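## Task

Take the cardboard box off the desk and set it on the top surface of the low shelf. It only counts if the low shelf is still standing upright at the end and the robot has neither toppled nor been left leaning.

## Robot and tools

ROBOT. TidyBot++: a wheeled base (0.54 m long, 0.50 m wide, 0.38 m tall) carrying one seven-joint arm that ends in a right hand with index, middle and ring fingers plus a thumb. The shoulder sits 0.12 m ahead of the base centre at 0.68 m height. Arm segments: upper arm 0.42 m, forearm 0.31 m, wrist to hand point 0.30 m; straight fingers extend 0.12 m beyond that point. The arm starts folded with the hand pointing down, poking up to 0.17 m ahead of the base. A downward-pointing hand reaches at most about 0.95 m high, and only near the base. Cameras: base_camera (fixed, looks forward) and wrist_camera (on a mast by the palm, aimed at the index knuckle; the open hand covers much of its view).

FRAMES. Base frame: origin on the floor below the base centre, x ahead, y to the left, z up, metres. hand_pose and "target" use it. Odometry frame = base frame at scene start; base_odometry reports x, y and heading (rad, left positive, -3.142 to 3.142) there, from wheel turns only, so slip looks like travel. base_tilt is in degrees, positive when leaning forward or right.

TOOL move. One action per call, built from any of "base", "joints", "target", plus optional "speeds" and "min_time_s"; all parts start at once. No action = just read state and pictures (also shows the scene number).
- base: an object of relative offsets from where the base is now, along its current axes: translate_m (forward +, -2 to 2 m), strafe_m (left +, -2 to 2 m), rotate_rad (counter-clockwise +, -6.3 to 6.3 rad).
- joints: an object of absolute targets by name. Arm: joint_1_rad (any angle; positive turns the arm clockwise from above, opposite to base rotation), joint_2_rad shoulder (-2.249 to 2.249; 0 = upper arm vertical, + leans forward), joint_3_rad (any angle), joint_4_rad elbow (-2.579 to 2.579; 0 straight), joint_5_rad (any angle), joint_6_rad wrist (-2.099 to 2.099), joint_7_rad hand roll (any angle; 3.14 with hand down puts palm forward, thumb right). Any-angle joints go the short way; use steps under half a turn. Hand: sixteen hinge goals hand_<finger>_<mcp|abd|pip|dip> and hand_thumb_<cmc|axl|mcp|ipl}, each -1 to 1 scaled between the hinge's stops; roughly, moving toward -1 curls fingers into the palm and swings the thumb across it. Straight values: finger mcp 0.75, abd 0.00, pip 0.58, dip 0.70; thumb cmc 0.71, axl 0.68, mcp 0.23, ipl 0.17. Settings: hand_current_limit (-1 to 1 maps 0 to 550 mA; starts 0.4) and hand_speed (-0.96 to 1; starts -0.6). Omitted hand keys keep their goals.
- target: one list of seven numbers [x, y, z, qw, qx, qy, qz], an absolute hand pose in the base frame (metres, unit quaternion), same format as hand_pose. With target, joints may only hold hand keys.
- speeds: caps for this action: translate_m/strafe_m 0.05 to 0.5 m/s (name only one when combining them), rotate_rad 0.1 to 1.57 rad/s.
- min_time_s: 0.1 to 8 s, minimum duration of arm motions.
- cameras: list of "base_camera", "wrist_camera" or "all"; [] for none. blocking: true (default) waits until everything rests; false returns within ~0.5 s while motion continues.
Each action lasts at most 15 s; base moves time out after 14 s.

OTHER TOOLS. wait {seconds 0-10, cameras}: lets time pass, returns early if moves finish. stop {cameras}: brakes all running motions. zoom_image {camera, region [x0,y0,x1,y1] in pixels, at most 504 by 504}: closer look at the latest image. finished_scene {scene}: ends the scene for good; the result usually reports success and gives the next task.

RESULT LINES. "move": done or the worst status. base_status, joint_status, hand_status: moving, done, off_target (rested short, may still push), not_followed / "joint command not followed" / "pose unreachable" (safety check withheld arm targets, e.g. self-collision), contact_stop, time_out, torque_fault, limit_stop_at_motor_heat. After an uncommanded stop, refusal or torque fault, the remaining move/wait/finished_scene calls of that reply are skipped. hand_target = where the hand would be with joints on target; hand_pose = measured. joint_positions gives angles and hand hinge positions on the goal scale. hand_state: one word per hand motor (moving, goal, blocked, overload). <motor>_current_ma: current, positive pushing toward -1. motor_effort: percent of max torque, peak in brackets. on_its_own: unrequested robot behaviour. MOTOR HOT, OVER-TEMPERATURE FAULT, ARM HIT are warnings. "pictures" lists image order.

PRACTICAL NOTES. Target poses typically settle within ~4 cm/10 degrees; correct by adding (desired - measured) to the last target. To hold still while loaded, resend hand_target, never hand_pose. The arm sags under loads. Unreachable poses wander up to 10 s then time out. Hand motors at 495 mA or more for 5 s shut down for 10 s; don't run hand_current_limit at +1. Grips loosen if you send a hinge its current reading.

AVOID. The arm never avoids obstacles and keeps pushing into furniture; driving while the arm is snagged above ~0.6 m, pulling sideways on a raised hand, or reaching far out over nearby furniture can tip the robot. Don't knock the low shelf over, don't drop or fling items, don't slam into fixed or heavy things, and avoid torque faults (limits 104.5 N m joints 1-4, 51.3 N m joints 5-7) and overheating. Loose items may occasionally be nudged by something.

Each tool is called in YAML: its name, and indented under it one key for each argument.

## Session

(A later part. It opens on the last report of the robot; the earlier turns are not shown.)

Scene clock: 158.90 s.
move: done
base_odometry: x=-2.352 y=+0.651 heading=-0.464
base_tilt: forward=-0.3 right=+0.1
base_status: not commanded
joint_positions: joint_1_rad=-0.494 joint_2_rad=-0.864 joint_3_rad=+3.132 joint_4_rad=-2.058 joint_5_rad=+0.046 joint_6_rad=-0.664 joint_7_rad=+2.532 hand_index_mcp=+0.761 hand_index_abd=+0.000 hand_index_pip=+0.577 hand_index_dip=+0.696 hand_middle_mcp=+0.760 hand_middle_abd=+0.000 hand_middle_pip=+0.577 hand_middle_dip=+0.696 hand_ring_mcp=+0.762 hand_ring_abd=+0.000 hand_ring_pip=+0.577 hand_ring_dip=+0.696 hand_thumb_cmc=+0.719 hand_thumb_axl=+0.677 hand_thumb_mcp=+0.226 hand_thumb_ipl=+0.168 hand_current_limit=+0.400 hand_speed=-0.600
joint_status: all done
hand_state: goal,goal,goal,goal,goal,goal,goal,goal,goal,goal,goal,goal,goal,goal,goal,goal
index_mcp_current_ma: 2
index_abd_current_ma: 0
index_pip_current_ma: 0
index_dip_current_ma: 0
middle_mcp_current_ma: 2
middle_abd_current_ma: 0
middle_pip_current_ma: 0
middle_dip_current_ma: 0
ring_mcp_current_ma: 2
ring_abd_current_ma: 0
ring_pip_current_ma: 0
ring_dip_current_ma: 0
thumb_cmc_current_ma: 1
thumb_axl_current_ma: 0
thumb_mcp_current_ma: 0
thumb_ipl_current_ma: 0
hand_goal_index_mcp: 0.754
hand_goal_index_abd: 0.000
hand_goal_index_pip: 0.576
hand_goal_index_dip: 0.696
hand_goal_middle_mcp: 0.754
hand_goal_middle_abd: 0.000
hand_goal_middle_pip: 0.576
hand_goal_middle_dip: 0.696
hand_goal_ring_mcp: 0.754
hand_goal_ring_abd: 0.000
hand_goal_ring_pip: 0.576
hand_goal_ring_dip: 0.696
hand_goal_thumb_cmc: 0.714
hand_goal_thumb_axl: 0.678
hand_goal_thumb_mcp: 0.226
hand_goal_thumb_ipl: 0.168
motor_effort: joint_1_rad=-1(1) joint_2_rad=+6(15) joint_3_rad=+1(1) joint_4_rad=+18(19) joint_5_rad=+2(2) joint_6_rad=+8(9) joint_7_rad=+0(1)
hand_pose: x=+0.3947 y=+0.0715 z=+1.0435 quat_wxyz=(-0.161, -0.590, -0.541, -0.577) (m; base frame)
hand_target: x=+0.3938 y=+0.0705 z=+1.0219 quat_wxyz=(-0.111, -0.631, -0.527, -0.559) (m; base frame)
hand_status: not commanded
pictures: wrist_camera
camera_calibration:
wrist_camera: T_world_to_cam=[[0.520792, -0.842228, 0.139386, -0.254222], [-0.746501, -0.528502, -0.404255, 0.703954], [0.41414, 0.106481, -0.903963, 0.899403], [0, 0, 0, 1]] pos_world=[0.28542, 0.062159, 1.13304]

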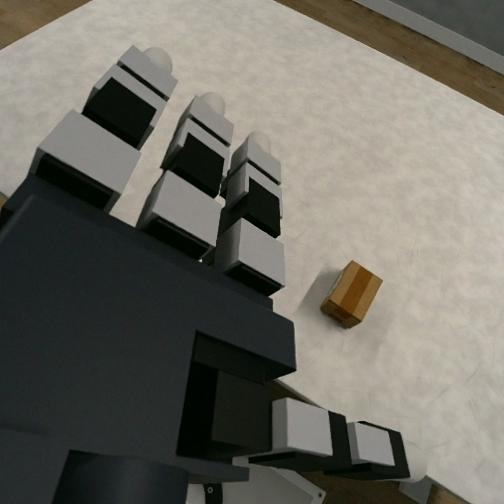

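move:
  base: {"rotate_rad":-0.066}
  joints: {"joint_1_rad":0.01,"joint_3_rad":3.142,"joint_5_rad":-0.05,"joint_6_rad":-0.274,"joint_7_rad":-0.075,"hand_index_mcp":0.274,"hand_index_dip":-0.725,"hand_middle_mcp":0.274,"hand_middle_dip":-0.725,"hand_middle_abd":0.233,"hand_ring_mcp":0.274,"hand_ring_dip":-0.725,"hand_thumb_cmc":-0.571,"hand_thumb_mcp":0.393,"hand_thumb_ipl":0.168}

move:
  joints: {"joint_2_rad":-0.256,"joint_4_rad":-1.872}
  cameras: ["wrist_camera"]

Scene clock: 185.87 s.
move: done
base_odometry: x=-2.352 y=+0.651 heading=-0.530
base_tilt: forward=-0.3 right=+0.1
base_status: done
joint_positions: joint_1_rad=+0.000 joint_2_rad=-0.864 joint_3_rad=+3.132 joint_4_rad=-2.058 joint_5_rad=+0.007 joint_6_rad=-0.361 joint_7_rad=-0.004 hand_index_mcp=+0.266 hand_index_abd=+0.013 hand_index_pip=+0.576 hand_index_dip=-0.721 hand_middle_mcp=+0.271 hand_middle_abd=+0.233 hand_middle_pip=+0.578 hand_middle_dip=-0.720 hand_ring_mcp=+0.268 hand_ring_abd=+0.001 hand_ring_pip=+0.577 hand_ring_dip=-0.721 hand_thumb_cmc=-0.568 hand_thumb_axl=+0.677 hand_thumb_mcp=+0.389 hand_thumb_ipl=+0.168 hand_current_limit=+0.400 hand_speed=-0.600
joint_status: all done
hand_state: goal,goal,goal,goal,goal,goal,goal,goal,goal,goal,goal,goal,goal,goal,goal,goal
index_mcp_current_ma: -3
index_abd_current_ma: 4
index_pip_current_ma: 0
index_dip_current_ma: 0
middle_mcp_current_ma: 0
middle_abd_current_ma: 0
middle_pip_current_ma: 0
middle_dip_current_ma: 1
ring_mcp_current_ma: -2
ring_abd_current_ma: 0
ring_pip_current_ma: 0
ring_dip_current_ma: 0
thumb_cmc_current_ma: 0
thumb_axl_current_ma: 0
thumb_mcp_current_ma: -1
thumb_ipl_current_ma: 0
hand_goal_index_mcp: 0.274
hand_goal_index_abd: 0.000
hand_goal_index_pip: 0.576
hand_goal_index_dip: -0.724
hand_goal_middle_mcp: 0.274
hand_goal_middle_abd: 0.234
hand_goal_middle_pip: 0.576
hand_goal_middle_dip: -0.724
hand_goal_ring_mcp: 0.274
hand_goal_ring_abd: 0.000
hand_goal_ring_pip: 0.576
hand_goal_ring_dip: -0.724
hand_goal_thumb_cmc: -0.570
hand_goal_thumb_axl: 0.678
hand_goal_thumb_mcp: 0.394
hand_goal_thumb_ipl: 0.168
motor_effort: joint_1_rad=-1(1) joint_2_rad=+5(7) joint_3_rad=+1(2) joint_4_rad=+17(19) joint_5_rad=+2(4) joint_6_rad=+8(10) joint_7_rad=+1(2)
hand_pose: x=+0.3939 y=+0.0271 z=+0.9903 quat_wxyz=(+0.502, -0.500, +0.492, -0.506) (m; base frame)
hand_target: x=+0.4024 y=+0.0354 z=+1.0335 quat_wxyz=(+0.560, -0.441, +0.497, -0.494) (m; base frame)
hand_status: not commanded
pictures: none

Scene clock: 187.70 s.
move: done
base_odometry: x=-2.352 y=+0.651 heading=-0.530
base_tilt: forward=-0.3 right=+0.1
base_status: not commanded
joint_positions: joint_1_rad=+0.000 joint_2_rad=-0.266 joint_3_rad=+3.132 joint_4_rad=-1.914 joint_5_rad=+0.007 joint_6_rad=-0.358 joint_7_rad=-0.006 hand_index_mcp=+0.266 hand_index_abd=+0.013 hand_index_pip=+0.576 hand_index_dip=-0.721 hand_middle_mcp=+0.271 hand_middle_abd=+0.233 hand_middle_pip=+0.578 hand_middle_dip=-0.720 hand_ring_mcp=+0.268 hand_ring_abd=+0.001 hand_ring_pip=+0.577 hand_ring_dip=-0.721 hand_thumb_cmc=-0.568 hand_thumb_axl=+0.677 hand_thumb_mcp=+0.390 hand_thumb_ipl=+0.168 hand_current_limit=+0.400 hand_speed=-0.600
joint_status: all done
hand_state: goal,goal,goal,goal,goal,goal,goal,goal,goal,goal,goal,goal,goal,goal,goal,goal
index_mcp_current_ma: -3
index_abd_current_ma: 4
index_pip_current_ma: 0
index_dip_current_ma: 0
middle_mcp_current_ma: 0
middle_abd_current_ma: 0
middle_pip_current_ma: 0
middle_dip_current_ma: 1
ring_mcp_current_ma: -2
ring_abd_current_ma: 0
ring_pip_current_ma: 0
ring_dip_current_ma: 0
thumb_cmc_current_ma: 0
thumb_axl_current_ma: 0
thumb_mcp_current_ma: -1
thumb_ipl_current_ma: 0
hand_goal_index_mcp: 0.274
hand_goal_index_abd: 0.000
hand_goal_index_pip: 0.576
hand_goal_index_dip: -0.724
hand_goal_middle_mcp: 0.274
hand_goal_middle_abd: 0.234
hand_goal_middle_pip: 0.576
hand_goal_middle_dip: -0.724
hand_goal_ring_mcp: 0.274
hand_goal_ring_abd: 0.000
hand_goal_ring_pip: 0.576
hand_goal_ring_dip: -0.724
hand_goal_thumb_cmc: -0.570
hand_goal_thumb_axl: 0.678
hand_goal_thumb_mcp: 0.394
hand_goal_thumb_ipl: 0.168
motor_effort: joint_1_rad=+0(1) joint_2_rad=-9(11) joint_3_rad=+0(1) joint_4_rad=+18(20) joint_5_rad=+1(2) joint_6_rad=+8(9) joint_7_rad=+1(1)
hand_pose: x=+0.5591 y=+0.0279 z=+0.8593 quat_wxyz=(+0.380, -0.599, +0.593, -0.380) (m; base frame)
hand_target: x=+0.5871 y=+0.0335 z=+0.9029 quat_wxyz=(+0.441, -0.536, +0.607, -0.386) (m; base frame)
hand_status: not commanded
pictures: wrist_camera
camera_calibration:
wrist_camera: T_world_to_cam=[[-0.244422, 0.749718, -0.614964, 0.680645], [-0.487341, 0.453305, 0.746333, -0.43174], [0.838306, 0.482117, 0.254571, -0.57368], [0, 0, 0, 1]] pos_world=[0.43688, -0.0380012, 0.886836]

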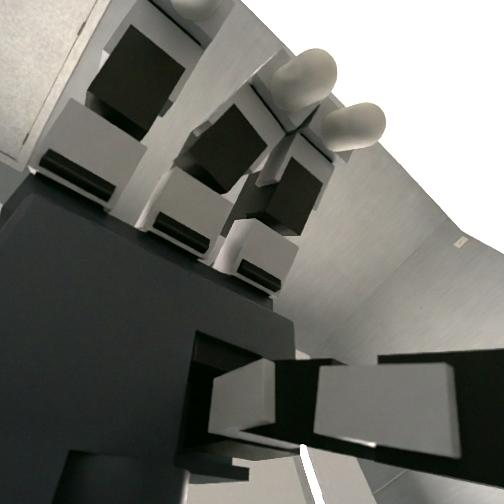

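move:
  base: {"strafe_m":-0.038}
  joints: {"joint_2_rad":-0.226,"joint_4_rad":-2.10,"joint_6_rad":-0.093,"hand_middle_abd":0.2}
  min_time_s: 1.5
  cameras: ["wrist_camera"]

Scene clock: 197.10 s.
move: done
base_odometry: x=-2.371 y=+0.618 heading=-0.531
base_tilt: forward=-0.3 right=+0.0
base_status: done
joint_positions: joint_1_rad=+0.006 joint_2_rad=-0.243 joint_3_rad=+3.135 joint_4_rad=-2.075 joint_5_rad=+0.004 joint_6_rad=-0.178 joint_7_rad=-0.006 hand_index_mcp=+0.266 hand_index_abd=+0.003 hand_index_pip=+0.576 hand_index_dip=-0.721 hand_middle_mcp=+0.271 hand_middle_abd=+0.202 hand_middle_pip=+0.578 hand_middle_dip=-0.720 hand_ring_mcp=+0.268 hand_ring_abd=+0.001 hand_ring_pip=+0.577 hand_ring_dip=-0.721 hand_thumb_cmc=-0.569 hand_thumb_axl=+0.677 hand_thumb_mcp=+0.390 hand_thumb_ipl=+0.168 hand_current_limit=+0.400 hand_speed=-0.600
joint_status: all done
hand_state: goal,goal,goal,goal,goal,goal,goal,goal,goal,goal,goal,goal,goal,goal,goal,goal
index_mcp_current_ma: -3
index_abd_current_ma: 0
index_pip_current_ma: 0
index_dip_current_ma: 0
middle_mcp_current_ma: -1
middle_abd_current_ma: 0
middle_pip_current_ma: 0
middle_dip_current_ma: 1
ring_mcp_current_ma: -2
ring_abd_current_ma: 0
ring_pip_current_ma: 0
ring_dip_current_ma: 0
thumb_cmc_current_ma: 0
thumb_axl_current_ma: 0
thumb_mcp_current_ma: -1
thumb_ipl_current_ma: 0
hand_goal_index_mcp: 0.274
hand_goal_index_abd: 0.000
hand_goal_index_pip: 0.576
hand_goal_index_dip: -0.724
hand_goal_middle_mcp: 0.274
hand_goal_middle_abd: 0.200
hand_goal_middle_pip: 0.576
hand_goal_middle_dip: -0.724
hand_goal_ring_mcp: 0.274
hand_goal_ring_abd: 0.000
hand_goal_ring_pip: 0.576
hand_goal_ring_dip: -0.724
hand_goal_thumb_cmc: -0.570
hand_goal_thumb_axl: 0.678
hand_goal_thumb_mcp: 0.394
hand_goal_thumb_ipl: 0.168
motor_effort: joint_1_rad=+0(1) joint_2_rad=-10(11) joint_3_rad=+1(2) joint_4_rad=+18(19) joint_5_rad=+2(3) joint_6_rad=+7(9) joint_7_rad=+0(1)
hand_pose: x=+0.5581 y=+0.0244 z=+0.8036 quat_wxyz=(+0.379, -0.597, +0.597, -0.379) (m; base frame)
hand_target: x=+0.5716 y=+0.0311 z=+0.8066 quat_wxyz=(+0.415, -0.548, +0.626, -0.367) (m; base frame)
hand_status: not commanded
pictures: wrist_camera
camera_calibration:
wrist_camera: T_world_to_cam=[[-0.240709, 0.754528, -0.61053, 0.642982], [-0.479815, 0.454284, 0.750602, -0.39674], [0.843704, 0.473618, 0.252684, -0.558306], [0, 0, 0, 1]] pos_world=[0.435454, -0.0404918, 0.831429]

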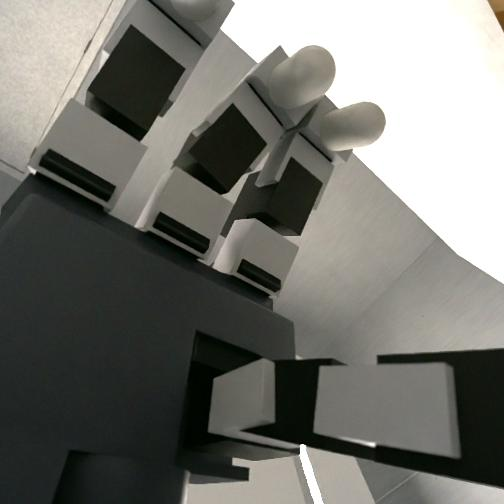

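move:
  joints: {"joint_2_rad":-0.194,"joint_4_rad":-2.198,"joint_6_rad":0.037}
  min_time_s: 1.2
  cameras: ["wrist_camera"]

Scene clock: 205.20 s.
move: done
base_odometry: x=-2.371 y=+0.618 heading=-0.531
base_tilt: forward=-0.3 right=+0.1
base_status: not commanded
joint_positions: joint_1_rad=+0.006 joint_2_rad=-0.211 joint_3_rad=+3.135 joint_4_rad=-2.171 joint_5_rad=+0.004 joint_6_rad=-0.049 joint_7_rad=-0.006 hand_index_mcp=+0.266 hand_index_abd=+0.003 hand_index_pip=+0.576 hand_index_dip=-0.721 hand_middle_mcp=+0.271 hand_middle_abd=+0.202 hand_middle_pip=+0.578 hand_middle_dip=-0.720 hand_ring_mcp=+0.268 hand_ring_abd=+0.001 hand_ring_pip=+0.577 hand_ring_dip=-0.721 hand_thumb_cmc=-0.569 hand_thumb_axl=+0.677 hand_thumb_mcp=+0.390 hand_thumb_ipl=+0.168 hand_current_limit=+0.400 hand_speed=-0.600
joint_status: all done
hand_state: goal,goal,goal,goal,goal,goal,goal,goal,goal,goal,goal,goal,goal,goal,goal,goal
index_mcp_current_ma: -3
index_abd_current_ma: 0
index_pip_current_ma: 0
index_dip_current_ma: 0
middle_mcp_current_ma: -1
middle_abd_current_ma: 0
middle_pip_current_ma: 0
middle_dip_current_ma: 1
ring_mcp_current_ma: -2
ring_abd_current_ma: 0
ring_pip_current_ma: 0
ring_dip_current_ma: 0
thumb_cmc_current_ma: 0
thumb_axl_current_ma: 0
thumb_mcp_current_ma: -1
thumb_ipl_current_ma: 0
hand_goal_index_mcp: 0.274
hand_goal_index_abd: 0.000
hand_goal_index_pip: 0.576
hand_goal_index_dip: -0.724
hand_goal_middle_mcp: 0.274
hand_goal_middle_abd: 0.200
hand_goal_middle_pip: 0.576
hand_goal_middle_dip: -0.724
hand_goal_ring_mcp: 0.274
hand_goal_ring_abd: 0.000
hand_goal_ring_pip: 0.576
hand_goal_ring_dip: -0.724
hand_goal_thumb_cmc: -0.570
hand_goal_thumb_axl: 0.678
hand_goal_thumb_mcp: 0.394
hand_goal_thumb_ipl: 0.168
motor_effort: joint_1_rad=-1(1) joint_2_rad=-10(11) joint_3_rad=+0(1) joint_4_rad=+17(19) joint_5_rad=+2(2) joint_6_rad=+7(9) joint_7_rad=+0(1)
hand_pose: x=+0.5585 y=+0.0245 z=+0.7691 quat_wxyz=(+0.379, -0.596, +0.597, -0.379) (m; base frame)
hand_target: x=+0.5702 y=+0.0292 z=+0.7712 quat_wxyz=(+0.413, -0.547, +0.627, -0.369) (m; base frame)
hand_status: not commanded
pictures: wrist_camera
camera_calibration:
wrist_camera: T_world_to_cam=[[-0.239998, 0.754673, -0.610631, 0.621643], [-0.481373, 0.453721, 0.749945, -0.369366], [0.843019, 0.473926, 0.254387, -0.550834], [0, 0, 0, 1]] pos_world=[0.435754, -0.0404933, 0.796724]

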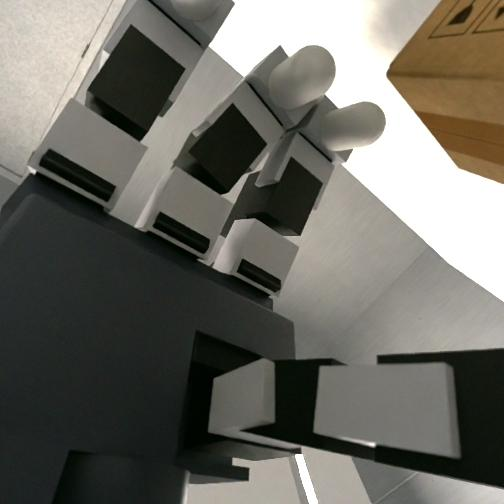

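move:
  joints: {"joint_2_rad":-0.166,"joint_4_rad":-2.26,"joint_6_rad":0.125,"hand_speed":-0.8}
  min_time_s: 1.2
  cameras: ["wrist_camera"]

Scene clock: 212.10 s.
move: done
base_odometry: x=-2.371 y=+0.618 heading=-0.531
base_tilt: forward=-0.3 right=+0.1
base_status: not commanded
joint_positions: joint_1_rad=+0.006 joint_2_rad=-0.184 joint_3_rad=+3.135 joint_4_rad=-2.233 joint_5_rad=+0.004 joint_6_rad=+0.039 joint_7_rad=-0.006 hand_index_mcp=+0.266 hand_index_abd=+0.003 hand_index_pip=+0.576 hand_index_dip=-0.721 hand_middle_mcp=+0.271 hand_middle_abd=+0.202 hand_middle_pip=+0.578 hand_middle_dip=-0.720 hand_ring_mcp=+0.268 hand_ring_abd=+0.001 hand_ring_pip=+0.577 hand_ring_dip=-0.721 hand_thumb_cmc=-0.569 hand_thumb_axl=+0.677 hand_thumb_mcp=+0.390 hand_thumb_ipl=+0.168 hand_current_limit=+0.400 hand_speed=-0.800
joint_status: all done
hand_state: goal,goal,goal,goal,goal,goal,goal,goal,goal,goal,goal,goal,goal,goal,goal,goal
index_mcp_current_ma: -3
index_abd_current_ma: 0
index_pip_current_ma: 0
index_dip_current_ma: 0
middle_mcp_current_ma: -1
middle_abd_current_ma: 0
middle_pip_current_ma: 0
middle_dip_current_ma: 1
ring_mcp_current_ma: -2
ring_abd_current_ma: 0
ring_pip_current_ma: 0
ring_dip_current_ma: 0
thumb_cmc_current_ma: 0
thumb_axl_current_ma: 0
thumb_mcp_current_ma: -1
thumb_ipl_current_ma: 0
hand_goal_index_mcp: 0.274
hand_goal_index_abd: 0.000
hand_goal_index_pip: 0.576
hand_goal_index_dip: -0.724
hand_goal_middle_mcp: 0.274
hand_goal_middle_abd: 0.200
hand_goal_middle_pip: 0.576
hand_goal_middle_dip: -0.724
hand_goal_ring_mcp: 0.274
hand_goal_ring_abd: 0.000
hand_goal_ring_pip: 0.576
hand_goal_ring_dip: -0.724
hand_goal_thumb_cmc: -0.570
hand_goal_thumb_axl: 0.678
hand_goal_thumb_mcp: 0.394
hand_goal_thumb_ipl: 0.168
motor_effort: joint_1_rad=-1(1) joint_2_rad=-10(11) joint_3_rad=+0(1) joint_4_rad=+17(18) joint_5_rad=+2(2) joint_6_rad=+7(8) joint_7_rad=+0(1)
hand_pose: x=+0.5579 y=+0.0246 z=+0.7458 quat_wxyz=(+0.379, -0.597, +0.597, -0.379) (m; base frame)
hand_target: x=+0.5685 y=+0.0279 z=+0.7476 quat_wxyz=(+0.411, -0.547, +0.629, -0.370) (m; base frame)
hand_status: not commanded
pictures: wrist_camera
camera_calibration:
wrist_camera: T_world_to_cam=[[-0.240757, 0.754793, -0.610183, 0.607347], [-0.481055, 0.453228, 0.750447, -0.352753], [0.842984, 0.474207, 0.253979, -0.54417], [0, 0, 0, 1]] pos_world=[0.435256, -0.0404947, 0.773524]

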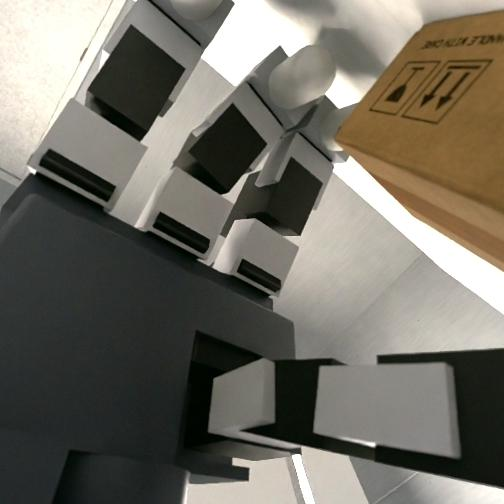

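move:
  joints: {"hand_index_mcp":-0.02,"hand_middle_mcp":-0.02,"hand_thumb_mcp":0.25}
  cameras: ["wrist_camera"]

Scene clock: 215.17 s.
move: done
base_odometry: x=-2.371 y=+0.618 heading=-0.531
base_tilt: forward=-0.3 right=+0.1
base_status: not commanded
joint_positions: joint_1_rad=+0.006 joint_2_rad=-0.184 joint_3_rad=+3.135 joint_4_rad=-2.233 joint_5_rad=+0.004 joint_6_rad=+0.040 joint_7_rad=-0.006 hand_index_mcp=-0.002 hand_index_abd=+0.003 hand_index_pip=+0.579 hand_index_dip=-0.721 hand_middle_mcp=-0.003 hand_middle_abd=+0.201 hand_middle_pip=+0.580 hand_middle_dip=-0.720 hand_ring_mcp=+0.268 hand_ring_abd=+0.001 hand_ring_pip=+0.577 hand_ring_dip=-0.721 hand_thumb_cmc=-0.569 hand_thumb_axl=+0.677 hand_thumb_mcp=+0.261 hand_thumb_ipl=+0.171 hand_current_limit=+0.400 hand_speed=-0.800
joint_status: all done
hand_state: goal,goal,goal,goal,goal,goal,goal,goal,goal,goal,goal,goal,goal,goal,goal,goal
index_mcp_current_ma: 11
index_abd_current_ma: 0
index_pip_current_ma: 0
index_dip_current_ma: 0
middle_mcp_current_ma: 10
middle_abd_current_ma: 0
middle_pip_current_ma: 1
middle_dip_current_ma: 1
ring_mcp_current_ma: -2
ring_abd_current_ma: 0
ring_pip_current_ma: 0
ring_dip_current_ma: 0
thumb_cmc_current_ma: 0
thumb_axl_current_ma: 0
thumb_mcp_current_ma: 6
thumb_ipl_current_ma: 1
hand_goal_index_mcp: -0.020
hand_goal_index_abd: 0.000
hand_goal_index_pip: 0.576
hand_goal_index_dip: -0.724
hand_goal_middle_mcp: -0.020
hand_goal_middle_abd: 0.200
hand_goal_middle_pip: 0.576
hand_goal_middle_dip: -0.724
hand_goal_ring_mcp: 0.274
hand_goal_ring_abd: 0.000
hand_goal_ring_pip: 0.576
hand_goal_ring_dip: -0.724
hand_goal_thumb_cmc: -0.570
hand_goal_thumb_axl: 0.678
hand_goal_thumb_mcp: 0.250
hand_goal_thumb_ipl: 0.168
motor_effort: joint_1_rad=-1(1) joint_2_rad=-10(11) joint_3_rad=+0(1) joint_4_rad=+16(17) joint_5_rad=+2(2) joint_6_rad=+7(8) joint_7_rad=+0(0)
hand_pose: x=+0.5581 y=+0.0246 z=+0.7459 quat_wxyz=(+0.380, -0.596, +0.597, -0.379) (m; base frame)
hand_target: x=+0.5685 y=+0.0279 z=+0.7476 quat_wxyz=(+0.411, -0.547, +0.629, -0.370) (m; base frame)
hand_status: not commanded
pictures: wrist_camera
camera_calibration:
wrist_camera: T_world_to_cam=[[-0.240259, 0.754853, -0.610306, 0.607274], [-0.481509, 0.453243, 0.750146, -0.352225], [0.842867, 0.474097, 0.254573, -0.54475], [0, 0, 0, 1]] pos_world=[0.435455, -0.0404946, 0.773522]

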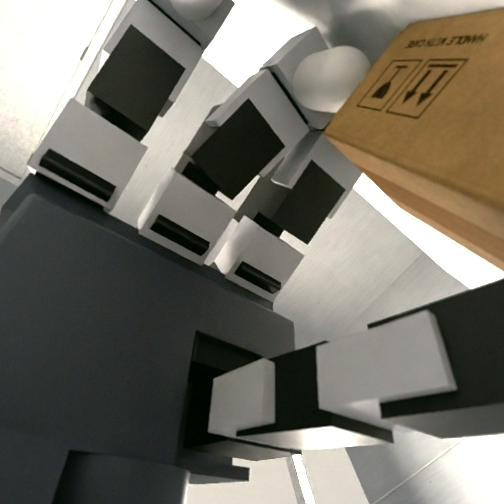

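move:
  joints: {"hand_index_mcp":-0.13,"hand_middle_mcp":-0.13,"hand_thumb_mcp":0.15}
  cameras: ["wrist_camera"]

Scene clock: 217.93 s.
move: off_target
base_odometry: x=-2.371 y=+0.618 heading=-0.531
base_tilt: forward=-0.3 right=+0.1
base_status: not commanded
joint_positions: joint_1_rad=+0.006 joint_2_rad=-0.184 joint_3_rad=+3.135 joint_4_rad=-2.233 joint_5_rad=+0.004 joint_6_rad=+0.042 joint_7_rad=-0.006 hand_index_mcp=-0.037 hand_index_abd=+0.002 hand_index_pip=+0.598 hand_index_dip=-0.721 hand_middle_mcp=-0.042 hand_middle_abd=+0.196 hand_middle_pip=+0.598 hand_middle_dip=-0.717 hand_ring_mcp=+0.268 hand_ring_abd=+0.001 hand_ring_pip=+0.577 hand_ring_dip=-0.721 hand_thumb_cmc=-0.566 hand_thumb_axl=+0.677 hand_thumb_mcp=+0.261 hand_thumb_ipl=+0.195 hand_current_limit=+0.400 hand_speed=-0.800
joint_status: hand_index_mcp off_target (ended at -0.037, target -0.130); hand_middle_mcp off_target (ended at -0.042, target -0.130); hand_thumb_mcp off_target (ended at +0.261, target +0.150)
hand_state: blocked,goal,blocked,goal,blocked,goal,blocked,goal,goal,goal,goal,goal,goal,goal,blocked,blocked
index_mcp_current_ma: 193
index_abd_current_ma: 0
index_pip_current_ma: 14
index_dip_current_ma: 0
middle_mcp_current_ma: 174
middle_abd_current_ma: -1
middle_pip_current_ma: 15
middle_dip_current_ma: 2
ring_mcp_current_ma: -2
ring_abd_current_ma: 0
ring_pip_current_ma: 0
ring_dip_current_ma: 0
thumb_cmc_current_ma: 1
thumb_axl_current_ma: 0
thumb_mcp_current_ma: 369
thumb_ipl_current_ma: 34
hand_goal_index_mcp: -0.130
hand_goal_index_abd: 0.000
hand_goal_index_pip: 0.576
hand_goal_index_dip: -0.724
hand_goal_middle_mcp: -0.130
hand_goal_middle_abd: 0.200
hand_goal_middle_pip: 0.576
hand_goal_middle_dip: -0.724
hand_goal_ring_mcp: 0.274
hand_goal_ring_abd: 0.000
hand_goal_ring_pip: 0.576
hand_goal_ring_dip: -0.724
hand_goal_thumb_cmc: -0.570
hand_goal_thumb_axl: 0.678
hand_goal_thumb_mcp: 0.150
hand_goal_thumb_ipl: 0.168
motor_effort: joint_1_rad=-1(1) joint_2_rad=-10(11) joint_3_rad=+0(1) joint_4_rad=+17(17) joint_5_rad=+2(2) joint_6_rad=+8(8) joint_7_rad=+0(1)
hand_pose: x=+0.5584 y=+0.0246 z=+0.7463 quat_wxyz=(+0.380, -0.596, +0.597, -0.380) (m; base frame)
hand_target: x=+0.5685 y=+0.0279 z=+0.7476 quat_wxyz=(+0.411, -0.547, +0.629, -0.370) (m; base frame)
hand_status: not commanded
pictures: wrist_camera
camera_calibration:
wrist_camera: T_world_to_cam=[[-0.239361, 0.754813, -0.610708, 0.607361], [-0.482609, 0.453294, 0.749409, -0.351227], [0.842494, 0.474112, 0.255778, -0.545736], [0, 0, 0, 1]] pos_world=[0.435653, -0.0404945, 0.77372]

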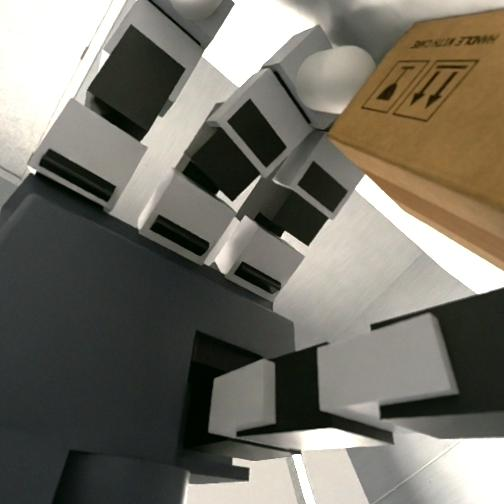

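move:
  joints: {"joint_2_rad":-0.256,"joint_4_rad":-1.872,"joint_6_rad":-0.274}
  min_time_s: 2.5
  cameras: ["wrist_camera"]

Scene clock: 223.73 s.
move: done
base_odometry: x=-2.371 y=+0.618 heading=-0.531
base_tilt: forward=-0.3 right=+0.1
base_status: not commanded
joint_positions: joint_1_rad=+0.006 joint_2_rad=-0.230 joint_3_rad=+3.135 joint_4_rad=-1.913 joint_5_rad=+0.004 joint_6_rad=-0.189 joint_7_rad=-0.006 hand_index_mcp=-0.039 hand_index_abd=+0.002 hand_index_pip=+0.598 hand_index_dip=-0.720 hand_middle_mcp=-0.045 hand_middle_abd=+0.196 hand_middle_pip=+0.598 hand_middle_dip=-0.717 hand_ring_mcp=+0.268 hand_ring_abd=+0.001 hand_ring_pip=+0.577 hand_ring_dip=-0.721 hand_thumb_cmc=-0.565 hand_thumb_axl=+0.677 hand_thumb_mcp=+0.261 hand_thumb_ipl=+0.195 hand_current_limit=+0.400 hand_speed=-0.800
joint_status: all done
hand_state: blocked,goal,blocked,goal,blocked,goal,blocked,goal,goal,goal,goal,goal,goal,goal,blocked,blocked
index_mcp_current_ma: 187
index_abd_current_ma: 0
index_pip_current_ma: 14
index_dip_current_ma: 1
middle_mcp_current_ma: 166
middle_abd_current_ma: -1
middle_pip_current_ma: 15
middle_dip_current_ma: 2
ring_mcp_current_ma: -2
ring_abd_current_ma: 0
ring_pip_current_ma: 0
ring_dip_current_ma: 0
thumb_cmc_current_ma: 1
thumb_axl_current_ma: 0
thumb_mcp_current_ma: 369
thumb_ipl_current_ma: 35
hand_goal_index_mcp: -0.130
hand_goal_index_abd: 0.000
hand_goal_index_pip: 0.576
hand_goal_index_dip: -0.724
hand_goal_middle_mcp: -0.130
hand_goal_middle_abd: 0.200
hand_goal_middle_pip: 0.576
hand_goal_middle_dip: -0.724
hand_goal_ring_mcp: 0.274
hand_goal_ring_abd: 0.000
hand_goal_ring_pip: 0.576
hand_goal_ring_dip: -0.724
hand_goal_thumb_cmc: -0.570
hand_goal_thumb_axl: 0.678
hand_goal_thumb_mcp: 0.150
hand_goal_thumb_ipl: 0.168
motor_effort: joint_1_rad=+0(1) joint_2_rad=-11(13) joint_3_rad=+0(1) joint_4_rad=+19(20) joint_5_rad=+2(2) joint_6_rad=+8(9) joint_7_rad=+0(1)
hand_pose: x=+0.5981 y=+0.0245 z=+0.8860 quat_wxyz=(+0.419, -0.569, +0.570, -0.420) (m; base frame)
hand_target: x=+0.5871 y=+0.0335 z=+0.9029 quat_wxyz=(+0.441, -0.536, +0.607, -0.386) (m; base frame)
hand_status: not commanded
pictures: wrist_camera
camera_calibration:
wrist_camera: T_world_to_cam=[[-0.153785, 0.754638, -0.637865, 0.675068], [-0.579448, 0.454019, 0.676836, -0.314542], [0.800368, 0.473697, 0.367453, -0.688691], [0, 0, 0, 1]] pos_world=[0.472761, -0.0403925, 0.896557]

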